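# Unload two trays from a moving cart onto the rails

## Task

Lift each of the two trays off the cart and lower it so it rests across both rails, without tipping or shifting anything that stands in it. The cart only carries the trays past the arms: pressing the green button makes it travel at constant speed from one end of its two rails to the other without pausing, so each tray can be reached only briefly. Obstructing or holding back the cart may count as failure, and when you finish the cart has to be parked at one end of its rails.

## Robot and tools

Robots. Four identical i2rt Big YAM arms, arm1 to arm4. Each has six revolute joints, a two-finger gripper and a wrist camera (arm1_cam_wrist and so on). Three fixed room cameras: cam_far_end, cam_high and cam_start_end. The feet (base_link), in metres in the scene frame: arm1 (0.852, 0.646, 0.794), arm2 (-0.349, 0.656, 0.806), arm3 (-0.852, -0.659, 0.764), arm4 (0.345, -0.661, 0.790). arm1 and arm2 face roughly -y, and arm3 and arm4 roughly +y. Each foot faces along its own +x. The tables under the arms have their tops at z=0.720. A hand reaches about 1.0 m from the joint1 axis.

Frames. There is one shared scene frame: origin on the floor, +z up, distances in metres. Orientations are quaternions ordered w, x, y, z. The hand point sits between the finger pads, roughly 1 cm short of the tips. The fingers point along the hand's +z, and they open and close along its y. hand_target is the pose the hand would have at the joint targets currently held. The printed hand pose can be off, more so at long reach.

Joint ranges (rad, absolute), with the tolerance for done in brackets. joint1_rad -2.879..2.879 (0.045): turns the arm about its foot, positive counter-clockwise seen from above, 0 along the foot's +x. joint2_rad 0..3.141 (0.14): shoulder; 0 has the upper arm pointing back, and positive lifts it up and forward. joint3_rad 0..3.019 (0.09): elbow, 0 fully folded. joint4_rad -1.692..1.57 (0.055): hand pitch, positive tips the fingers up. joint5_rad -1.57..1.57 (0.03): sideways swing, positive toward the arm's right. joint6_rad -2.094..2.094 (0.035): roll, positive clockwise seen from behind the hand. gripper_m 0..0.093 m (0.003): the gap between fingertips, with roughly 50-64 N per pad.

move. The arguments are arm1, arm2, arm3, arm4 and cameras. An arm you do not name keeps its old command. Each arm's object may hold the following.
- joints: a dict of absolute targets keyed by joint name (radians; gripper_m in metres).
- target: one list of 7 numbers [x, y, z, qw, qx, qy, qz], an absolute hand pose in the scene frame. The hand follows a straight line to it, starting from its current hand_target. When target is given, joints may hold only gripper_m; anything else there gets the call refused.
- speed: the top speed along that line, 0.002 to 0.5 m/s, default 0.25. Turning is capped at twice that value in rad/s. speed is allowed only together with target.
- min_time_s: 0.1 to 8 s, the shortest time each joint motion of that arm may take. It goes with joints.
All motions in one call start at the same moment. All hand lines in a call end together, paced by the slowest. A line takes 0.5 to 10 s and is cut off at 10 s. No action runs past 15 s. At each step the commanded pose is limited to within 100 mm and 20 degrees of the measured one, and damped inverse kinematics puts position ahead of orientation. Expect errors of 1 cm or more, lag, and speed overshoot near full stretch. Paths do not avoid obstacles or other arms, and a joint move can swing the hand wide. cameras takes a list of names or ["all"]. An unknown key makes the call invalid; an out-of-range value gets it refused. After a refusal, or a stop during a move or wait, the rest of that reply's move, wait and finished_scene calls are skipped. A move with no action prints the full state, every image and the scene number.

Results. Each arm gets joint_positions, Joint velocities (rad/s, gripper in m/s; within noise means at rest), joint torques (biased and noisy, numbers 3 and 4 wrap at ±28 N m), hand, hand_target, joint_status, hand_status and on_its_own. In on_its_own, held at gives a target, not a reading. The move line reports done or the worst status for each arm sent a motion. Arms under as last shown were not commanded, and their omitted lines have not changed. The pictures line gives the order of the images, and a frame can trail the state slightly. Status words: off_target means it stopped short and may still be pushing. time_out means the arm kept nearby targets and keeps pushing; to relieve it, send each joint its reported position. not_followed, joint command not followed and pose unreachable mean the self- and arm-collision check withheld targets, which may still be attempted later. limit_stop_at_motor_heat means a heat stop; send the target again. MOTOR HOT warns at 85 °C. OVER-TEMPERATURE FAULT means the arm went limp, lost its grip and fell, and stays off for 30-60 s or more.

Gripper. On a hard object at full force the reading ends up as much as 5 mm below the object's width, or on some grippers up to 2 mm above it. Closed on nothing it reads 0-3 mm. Grip is light just under the first-contact reading and full from about 5 mm below it. To release, command well above the reading.

wait: seconds 0 to 10, plus optional cameras; nothing new is commanded. zoom_image: camera plus region [x0, y0, x1, y1] in pixels from the top-left corner, at most 504 by 504. It works only on cameras in the latest images. Wrist images are fisheye 672x504; room images are 896x504. read_manual: section "licences", which only returns licence text. finished_scene: scene, the current scene's number; it cannot be undone.

Cautions. The scene keeps running while you compose, and arms keep their last command. Never press arms hard together, and never close a gripper on another arm's fingers. The clearance check can react too late, and it ignores fingers, gripper housings and wrist cameras. An arm in contact keeps pushing and heats up, as do holding loads and stretching far. Do not drop trays, release them while moving, let things fall far, strike fixed or heavy parts, or knock anything out of the work area. Keep the trays level so their contents stay upright. Do not obstruct the cart. Loose items may sometimes be nudged.

Each tool is called after ">>>" as a command line: name --argument value for each argument, lists and objects as JSON in quotes; but a table of rows of numbers goes row by row, as --pt "numbers of a row", without its own name.

## Session

>>> move

Scene clock: 0.00 s.
Joint torques (N m): no reading
Heat: arm1: hottest joint2_rad 38 °C; arm2: hottest joint1_rad 35 °C; arm3: hottest joint1_rad 38 °C; arm4: hottest joint1_rad 36 °C.
Joint velocities: within noise
arm1.joint_positions: joint1_rad=+0.216 joint2_rad=+0.646 joint3_rad=+1.361 joint4_rad=-1.443 joint5_rad=+0.041 joint6_rad=-0.007 gripper_m=+0.09396
arm1.joint_status: not commanded
arm1.hand: x=+0.8790 y=+0.4117 z=+1.2908 quat_wxyz=(-0.301, -0.594, -0.694, +0.274) (m; scene frame)
arm1.hand_target: x=+0.8786 y=+0.4132 z=+1.3033 quat_wxyz=(-0.311, -0.590, -0.689, +0.282) (m; scene frame)
arm1.hand_status: not commanded
arm2.joint_positions: joint1_rad=-0.382 joint2_rad=+0.571 joint3_rad=+1.364 joint4_rad=-1.425 joint5_rad=+0.132 joint6_rad=-0.010 gripper_m=+0.09396
arm2.joint_status: not commanded
arm2.hand: x=-0.4429 y=+0.4714 z=+1.3248 quat_wxyz=(-0.195, -0.752, -0.477, +0.412) (m; scene frame)
arm2.hand_target: x=-0.4420 y=+0.4734 z=+1.3372 quat_wxyz=(-0.203, -0.746, -0.472, +0.423) (m; scene frame)
arm2.hand_status: not commanded
arm3.joint_positions: joint1_rad=-0.139 joint2_rad=+0.643 joint3_rad=+1.399 joint4_rad=-1.216 joint5_rad=-0.164 joint6_rad=-0.025 gripper_m=+0.09396
arm3.joint_status: not commanded
arm3.hand: x=-0.8330 y=-0.4076 z=+1.3323 quat_wxyz=(-0.364, +0.583, -0.611, -0.392) (m; scene frame)
arm3.hand_target: x=-0.8334 y=-0.4107 z=+1.3436 quat_wxyz=(-0.373, +0.579, -0.606, -0.399) (m; scene frame)
arm3.hand_status: not commanded
arm4.joint_positions: joint1_rad=+0.477 joint2_rad=+0.647 joint3_rad=+1.316 joint4_rad=-1.509 joint5_rad=-0.057 joint6_rad=-0.433 gripper_m=+0.09396
arm4.joint_status: not commanded
arm4.hand: x=+0.2432 y=-0.4640 z=+1.2574 quat_wxyz=(-0.227, +0.883, -0.299, -0.283) (m; scene frame)
arm4.hand_target: x=+0.2438 y=-0.4648 z=+1.2662 quat_wxyz=(-0.234, +0.879, -0.298, -0.289) (m; scene frame)
arm4.hand_status: not commanded
pictures: arm1_cam_wrist, arm2_cam_wrist, arm3_cam_wrist, arm4_cam_wrist, cam_far_end, cam_high, cam_start_end

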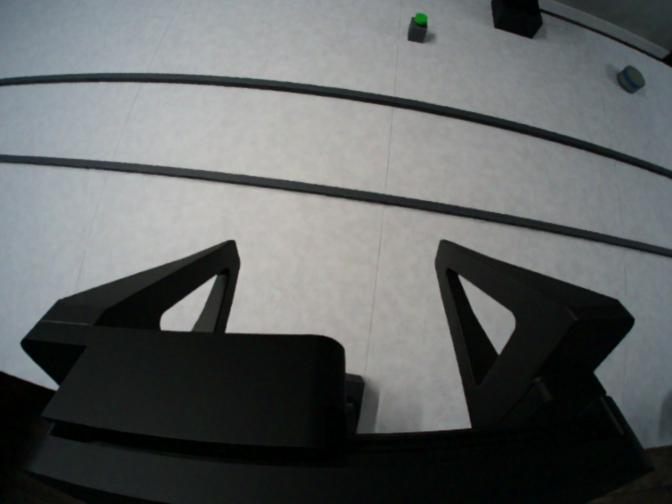

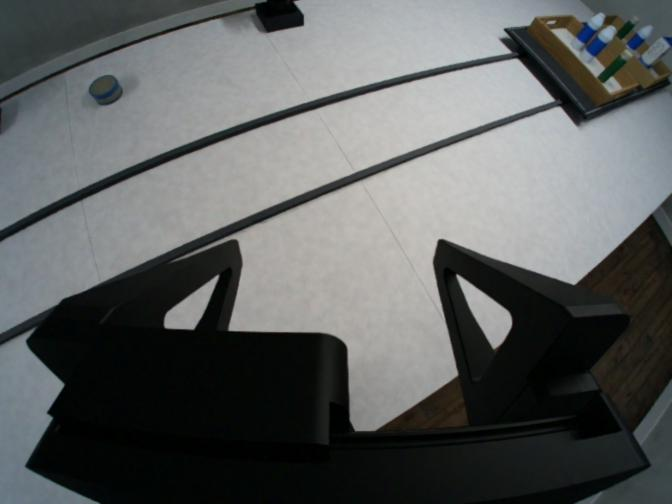

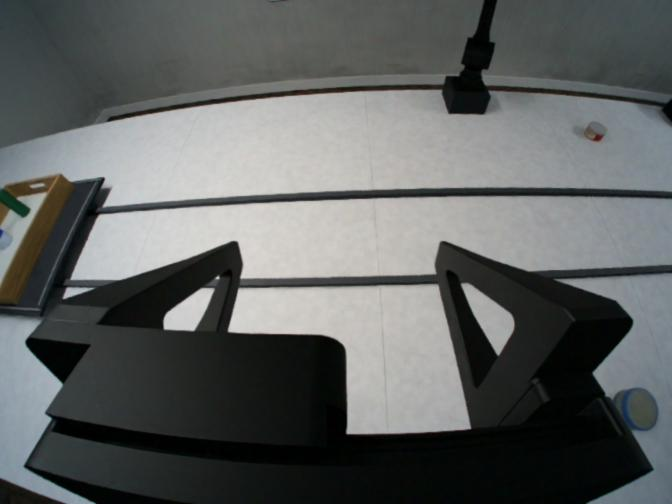

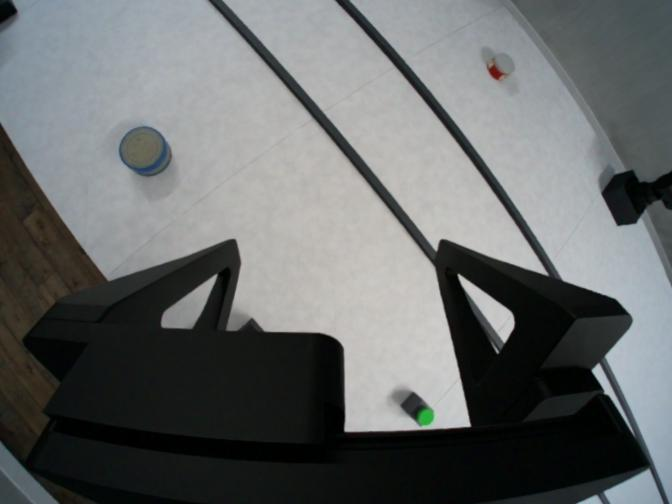

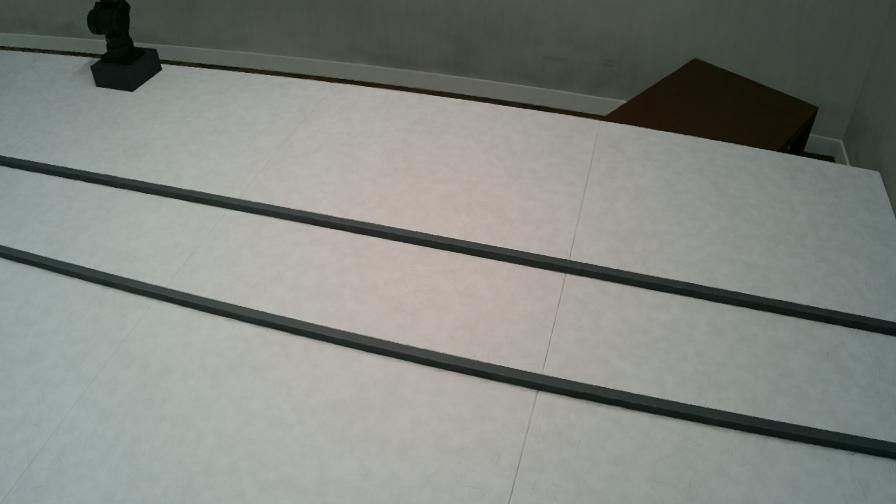

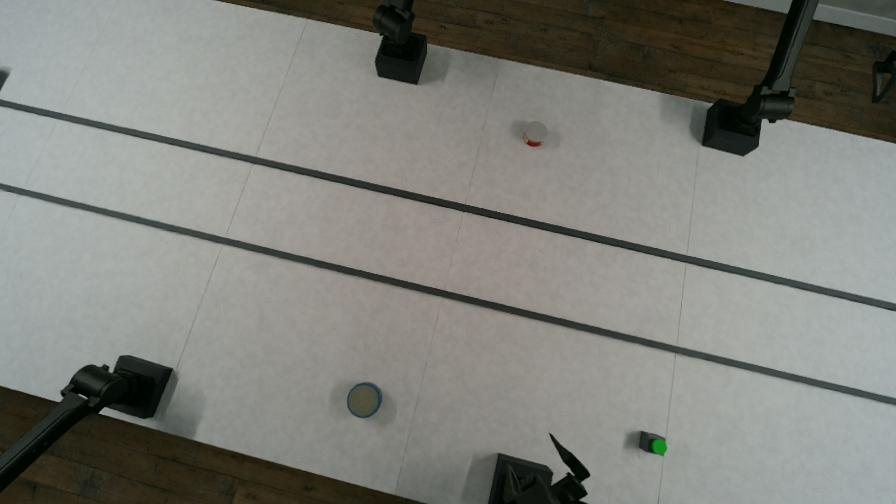

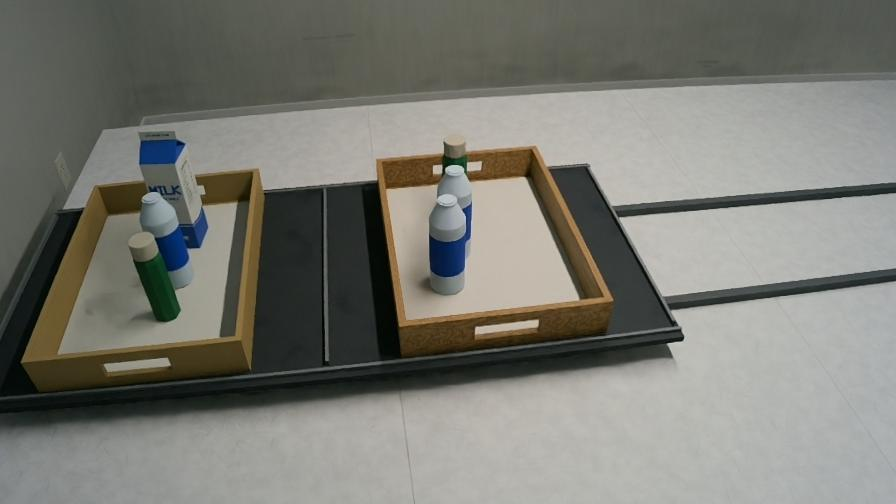

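>>> move --arm2 '{"joints":{"joint1_rad":-1.1,"joint4_rad":-1.0}}' --arm3 '{"joints":{"joint1_rad":0.9,"joint4_rad":-1.0}}' --arm4 '{"joints":{"joint1_rad":-1.08,"joint6_rad":0}}' --arm1 '{"target":[0.6,0.22,1.1,0,1,0,0]}' --cameras '["arm2_cam_wrist","arm3_cam_wrist","arm4_cam_wrist","arm1_cam_wrist"]'

>>> move --arm4 '{"target":[0.72,-0.46,0.95,0,-0.242,0.97,0]}' --cameras '["arm4_cam_wrist"]'

Scene clock: 82.40 s.
Joint torques (N m): arm1=[-1.49 -14.92 13.35 0.13 -0.02 0.01] | arm2=[-0.44 1.08 10.91 2.07 0.04 0.09] | arm3=[2.32 0.15 10.82 3.22 -0.09 -0.01] | arm4=[0.09 0.26 9.57 1.57 -0.11 0.18]
Heat: arm1: hottest joint3_rad 45 °C; arm2: hottest joint3_rad 42 °C; arm3: hottest joint3_rad 39 °C; arm4: hottest joint3_rad 48 °C.
move: arm1 off_target; arm2 done; arm3 done; arm4 done
Joint velocities: within noise
arm1.joint_positions: joint1_rad=-0.474 joint2_rad=+1.619 joint3_rad=+1.709 joint4_rad=-1.684 joint5_rad=+0.008 joint6_rad=+1.032 gripper_m=+0.09396
arm1.joint_status: not commanded
arm1.hand: x=+0.6077 y=+0.2266 z=+1.0808 quat_wxyz=(+0.015, -1.000, -0.010, -0.007) (m; scene frame)
arm1.hand_target: x=+0.6004 y=+0.2208 z=+1.0996 quat_wxyz=(-0.002, -1.000, +0.000, +0.001) (m; scene frame)
arm1.hand_status: off_target (0.022 m and 2.2 deg from the pose sent, 0.389 m and 107.1 deg at the start; a joint's target at an end of its range on 21 of 136 steps)
arm2.joint_positions: joint1_rad=-1.088 joint2_rad=+0.571 joint3_rad=+1.364 joint4_rad=-1.021 joint5_rad=+0.132 joint6_rad=-0.010 gripper_m=+0.09397
arm2.joint_status: all done
arm2.hand: x=-0.5730 y=+0.5609 z=+1.4166 quat_wxyz=(-0.090, -0.765, -0.150, +0.620) (m; scene frame)
arm2.hand_target: x=-0.5702 y=+0.5655 z=+1.4340 quat_wxyz=(-0.091, -0.752, -0.140, +0.637) (m; scene frame)
arm2.hand_status: not commanded
arm3.joint_positions: joint1_rad=+0.893 joint2_rad=+0.643 joint3_rad=+1.399 joint4_rad=-1.019 joint5_rad=-0.164 joint6_rad=-0.025 gripper_m=+0.09397
arm3.joint_status: all done
arm3.hand: x=-1.0758 y=-0.5089 z=+1.3775 quat_wxyz=(-0.162, +0.759, -0.215, -0.592) (m; scene frame)
arm3.hand_target: x=-1.0743 y=-0.5128 z=+1.3926 quat_wxyz=(-0.166, +0.749, -0.207, -0.607) (m; scene frame)
arm3.hand_status: not commanded
arm4.joint_positions: joint1_rad=-1.075 joint2_rad=+0.647 joint3_rad=+1.316 joint4_rad=-1.509 joint5_rad=-0.055 joint6_rad=-0.015 gripper_m=+0.09398
arm4.joint_status: all done
arm4.hand: x=+0.5481 y=-0.5477 z=+1.2523 quat_wxyz=(-0.334, +0.240, -0.905, -0.111) (m; scene frame)
arm4.hand_target: x=+0.5478 y=-0.5488 z=+1.2611 quat_wxyz=(-0.343, +0.231, -0.903, -0.115) (m; scene frame)
arm4.hand_status: not commanded
pictures: arm1_cam_wrist, arm2_cam_wrist, arm3_cam_wrist, arm4_cam_wrist

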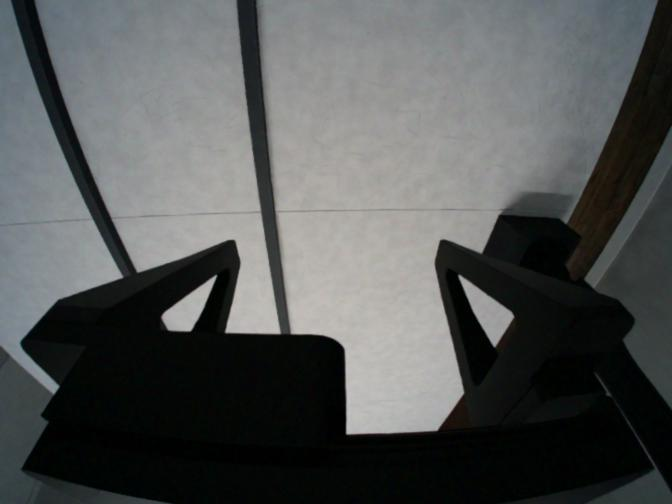

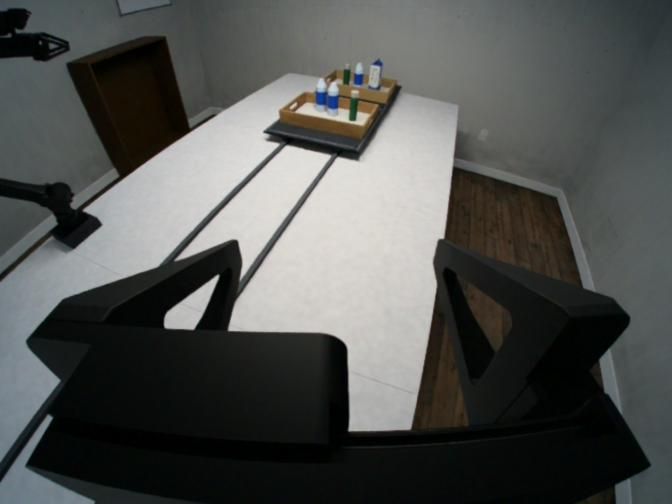

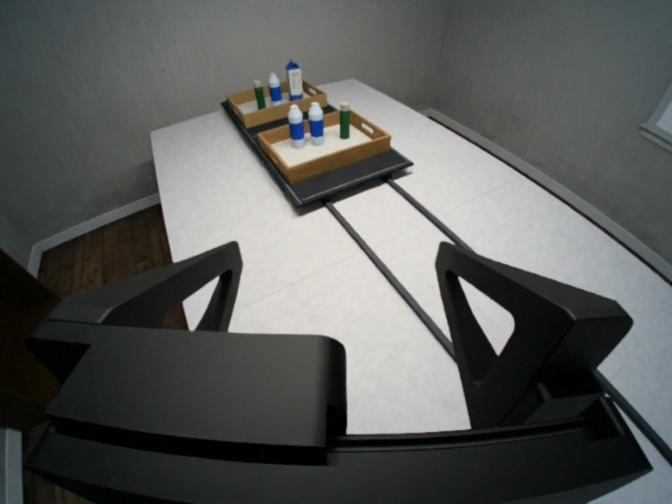

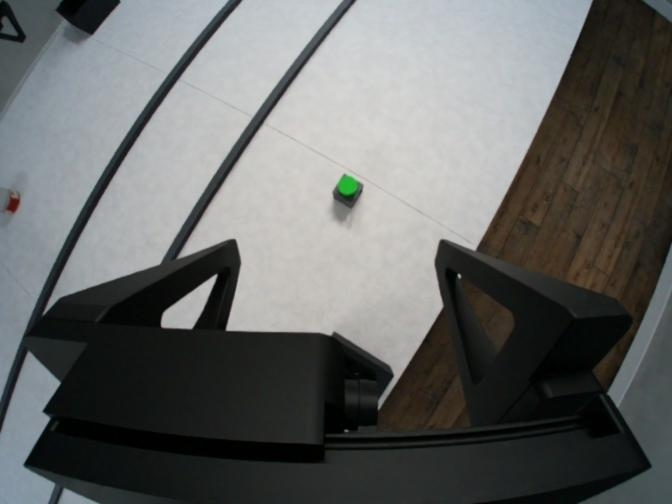

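Scene clock: 84.67 s.
Joint torques (N m): arm1=[-1.32 -14.8 13.37 -0.09 -0.06 0.08] | arm2=[-0.56 1.44 10.89 2.14 0.02 0.1] | arm3=[2.14 -0.26 10.74 3.17 -0.08 0.03] | arm4=[1.26 -12.86 11.32 0.44 0.08 0.2]
Heat: arm1: hottest joint3_rad 45 °C; arm2: hottest joint3_rad 42 °C; arm3: hottest joint3_rad 39 °C; arm4: hottest joint3_rad 48 °C.
move: arm4 off_target
Joint velocities: within noise
arm1, arm2, arm3: as last shown
arm4.joint_positions: joint1_rad=-1.070 joint2_rad=+1.471 joint3_rad=+1.160 joint4_rad=-1.300 joint5_rad=+0.006 joint6_rad=-0.005 gripper_m=+0.09398
arm4.joint_status: not commanded
arm4.hand: x=+0.7059 y=-0.4708 z=+0.9336 quat_wxyz=(+0.027, +0.246, -0.969, +0.005) (m; scene frame)
arm4.hand_target: x=+0.7192 y=-0.4604 z=+0.9503 quat_wxyz=(+0.000, +0.242, -0.970, +0.000) (m; scene frame)
arm4.hand_status: off_target (0.024 m and 3.1 deg from the pose sent, 0.359 m and 41.2 deg at the start)
pictures: arm4_cam_wrist

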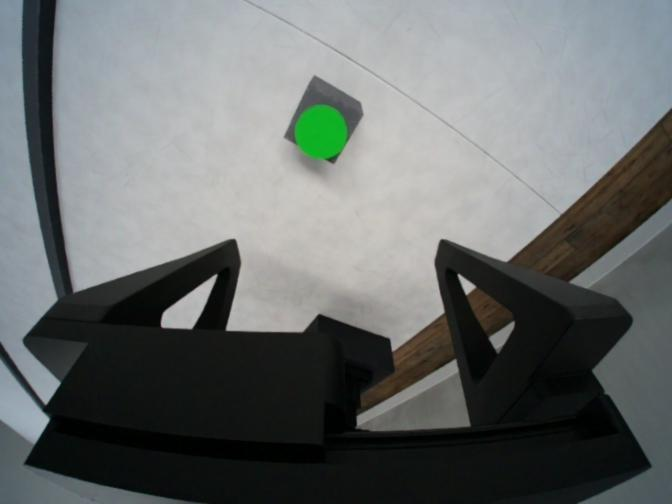

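>>> move --arm2 '{"target":[-0.6,0.18,1.1,0,1,0,0]}' --arm3 '{"target":[-0.6,-0.25,1.1,0,0,1,0]}' --arm1 '{"target":[0.6,0.18,1.1,0,1,0,0]}' --arm4 '{"target":[0.732,-0.438,0.87,0,-0.242,0.97,0],"joints":{"gripper_m":0}}' --cameras '["arm2_cam_wrist","arm3_cam_wrist","arm4_cam_wrist"]'

Scene clock: 133.03 s.
Joint torques (N m): arm1=[0.03 -14.62 13.63 0.05 -0.03 0.07] | arm2=[-0.21 -18.2 14.48 -0.64 -0.01 0.18] | arm3=[0.67 -15.44 13.87 0.01 0.13 0.08] | arm4=[1.26 -11.69 7.31 0.84 0.1 0.21]
Heat: arm1: hottest joint3_rad 52 °C; arm2: hottest joint3_rad 44 °C; arm3: hottest joint3_rad 42 °C; arm4: hottest joint3_rad 56 °C.
move: arm1 off_target; arm2 off_target; arm3 off_target; arm4 off_target
Joint velocities: within noise
arm1.joint_positions: joint1_rad=-0.455 joint2_rad=+1.688 joint3_rad=+1.812 joint4_rad=-1.684 joint5_rad=+0.008 joint6_rad=+1.070 gripper_m=+0.09396
arm1.joint_status: not commanded
arm1.hand: x=+0.5997 y=+0.1934 z=+1.0872 quat_wxyz=(+0.000, -1.000, +0.000, +0.002) (m; scene frame)
arm1.hand_target: x=+0.6005 y=+0.1807 z=+1.0994 quat_wxyz=(-0.012, -1.000, +0.000, +0.007) (m; scene frame)
arm1.hand_status: off_target (0.019 m and 0.2 deg from the pose sent, 0.051 m and 2.2 deg at the start; a joint's target at an end of its range on 174 of 187 steps)
arm2.joint_positions: joint1_rad=-0.484 joint2_rad=+1.751 joint3_rad=+1.829 joint4_rad=-1.684 joint5_rad=-0.011 joint6_rad=+1.067 gripper_m=+0.09397
arm2.joint_status: not commanded
arm2.hand: x=-0.5943 y=+0.1885 z=+1.0799 quat_wxyz=(+0.015, -1.000, -0.005, -0.007) (m; scene frame)
arm2.hand_target: x=-0.5995 y=+0.1809 z=+1.0998 quat_wxyz=(-0.005, -1.000, +0.000, +0.003) (m; scene frame)
arm2.hand_status: off_target (0.022 m and 1.9 deg from the pose sent, 0.496 m and 80.2 deg at the start; a joint's target at an end of its range on 26 of 187 steps)
arm3.joint_positions: joint1_rad=-0.501 joint2_rad=+1.583 joint3_rad=+1.723 joint4_rad=-1.700 joint5_rad=+0.008 joint6_rad=+1.019 gripper_m=+0.09398
arm3.joint_status: not commanded
arm3.hand: x=-0.6076 y=-0.2547 z=+1.0822 quat_wxyz=(-0.004, +0.010, -1.000, -0.009) (m; scene frame)
arm3.hand_target: x=-0.6005 y=-0.2507 z=+1.0994 quat_wxyz=(-0.014, +0.000, -1.000, -0.024) (m; scene frame)
arm3.hand_status: off_target (0.020 m and 1.6 deg from the pose sent, 0.609 m and 155.2 deg at the start; a joint's target at an end of its range on 29 of 187 steps)
arm4.joint_positions: joint1_rad=-1.041 joint2_rad=+1.572 joint3_rad=+1.138 joint4_rad=-1.101 joint5_rad=+0.007 joint6_rad=+0.024 gripper_m=+0.00034
arm4.joint_status: all done
arm4.hand: x=+0.7344 y=-0.4406 z=+0.8841 quat_wxyz=(-0.010, +0.246, -0.969, -0.004) (m; scene frame)
arm4.hand_target: x=+0.7317 y=-0.4383 z=+0.8704 quat_wxyz=(+0.000, +0.242, -0.970, +0.000) (m; scene frame)
arm4.hand_status: off_target (0.015 m and 1.3 deg from the pose sent, 0.076 m and 3.1 deg at the start)
pictures: arm2_cam_wrist, arm3_cam_wrist, arm4_cam_wrist

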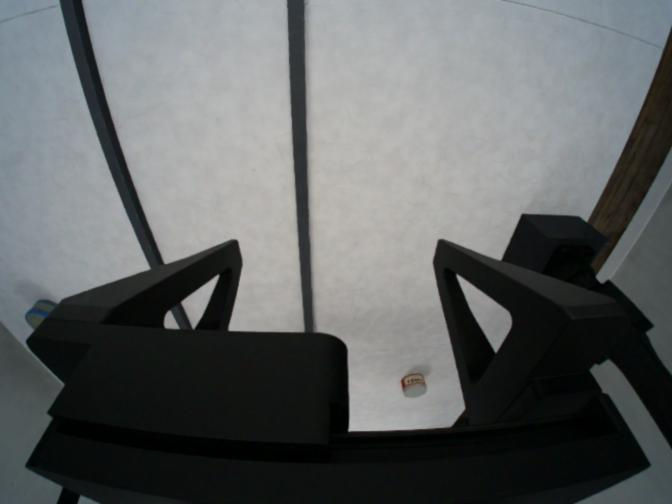

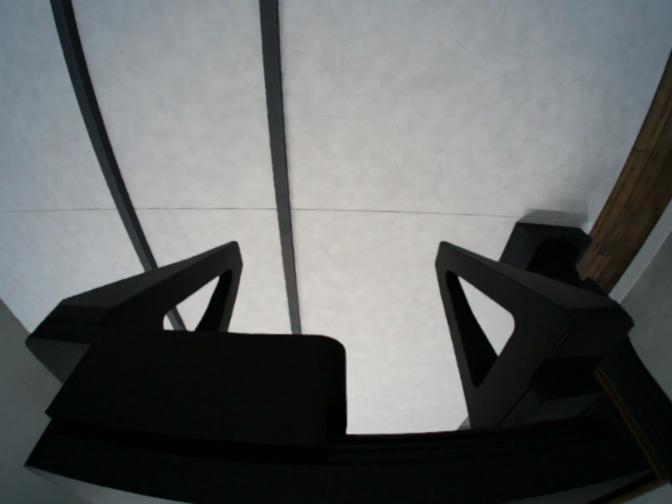

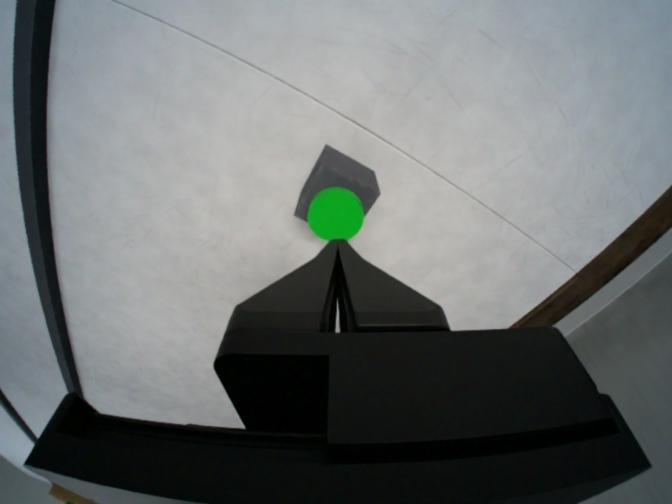

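>>> move --arm4 '{"target":[0.716,-0.448,0.80,0,-0.242,0.97,0],"speed":0.1}' --cameras '["arm4_cam_wrist","cam_start_end"]'

Scene clock: 145.07 s.
Joint torques (N m): arm1=[0.03 -14.68 13.31 -0.23 -0.02 0.06] | arm2=[-0.15 -18.37 14.43 -0.61 -0.02 0.18] | arm3=[0.26 -15.38 14.02 0.17 0.09 0.09] | arm4=[1.14 -11.63 6.48 0.94 0.09 0.18]
Heat: arm1: hottest joint3_rad 52 °C; arm2: hottest joint3_rad 45 °C; arm3: hottest joint3_rad 42 °C; arm4: hottest joint3_rad 54 °C.
move: arm4 off_target
Joint velocities: within noise
arm1, arm2, arm3: as last shown
arm3.hand: x=-0.6076 y=-0.2547 z=+1.0822 quat_wxyz=(-0.004, +0.009, -1.000, -0.009) (m; scene frame)
arm4.joint_positions: joint1_rad=-1.041 joint2_rad=+1.638 joint3_rad=+0.997 joint4_rad=-0.903 joint5_rad=+0.007 joint6_rad=+0.024 gripper_m=+0.00034
arm4.joint_status: not commanded
arm4.hand: x=+0.7179 y=-0.4494 z=+0.8117 quat_wxyz=(-0.006, +0.246, -0.969, -0.003) (m; scene frame)
arm4.hand_target: x=+0.7158 y=-0.4482 z=+0.8003 quat_wxyz=(+0.000, +0.242, -0.970, +0.000) (m; scene frame)
arm4.hand_status: off_target (0.012 m and 0.9 deg from the pose sent, 0.086 m and 1.3 deg at the start)
pictures: arm4_cam_wrist, cam_start_end

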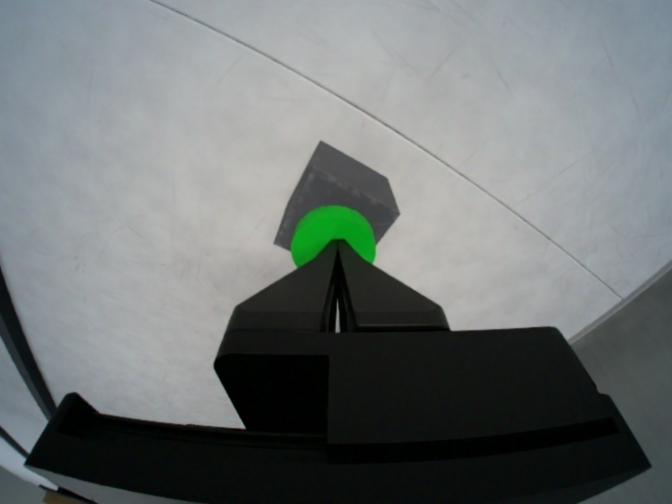

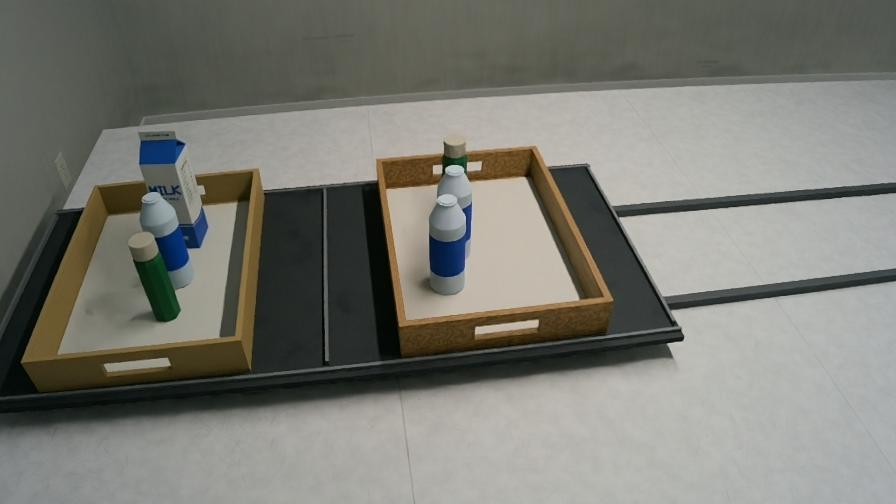

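>>> move --arm4 '{"target":[0.714,-0.45,0.775,0,-0.242,0.97,0],"speed":0.08}' --cameras '["arm4_cam_wrist","cam_start_end"]'

Scene clock: 151.60 s.
Joint torques (N m): arm1=[-0.03 -15.09 13.63 -0.03 -0.02 0.09] | arm2=[-0.15 -18.43 14.49 -0.64 -0.01 0.2] | arm3=[0.97 -14.92 13.87 0.27 0.17 0.09] | arm4=[0.91 -9 5.07 2.17 0.09 0.15]
Heat: arm1: hottest joint3_rad 52 °C; arm2: hottest joint3_rad 45 °C; arm3: hottest joint3_rad 42 °C; arm4: hottest joint3_rad 53 °C.
move: arm4 off_target
Joint velocities: within noise
arm1, arm2, arm3: as last shown
arm4.joint_positions: joint1_rad=-1.041 joint2_rad=+1.639 joint3_rad=+0.983 joint4_rad=-0.864 joint5_rad=+0.007 joint6_rad=+0.024 gripper_m=+0.00034
arm4.joint_status: not commanded
arm4.hand: x=+0.7203 y=-0.4480 z=+0.8070 quat_wxyz=(-0.018, +0.246, -0.969, -0.006) (m; scene frame)
arm4.hand_target: x=+0.7124 y=-0.4511 z=+0.7771 quat_wxyz=(+0.000, +0.242, -0.970, +0.000) (m; scene frame)
arm4.hand_status: off_target (0.033 m and 2.2 deg from the pose sent, 0.037 m and 0.9 deg at the start)
pictures: arm4_cam_wrist, cam_start_end

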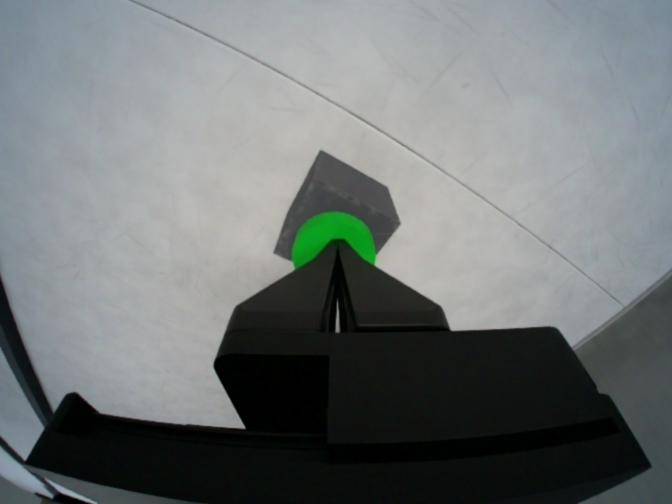

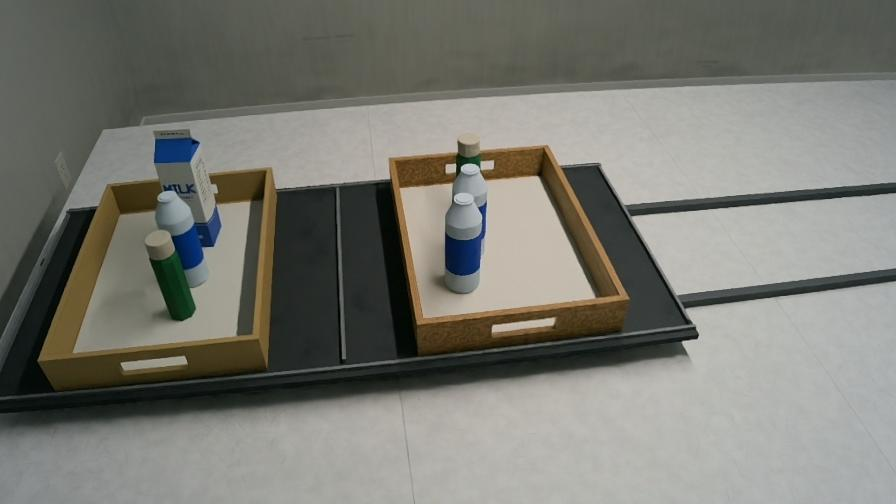

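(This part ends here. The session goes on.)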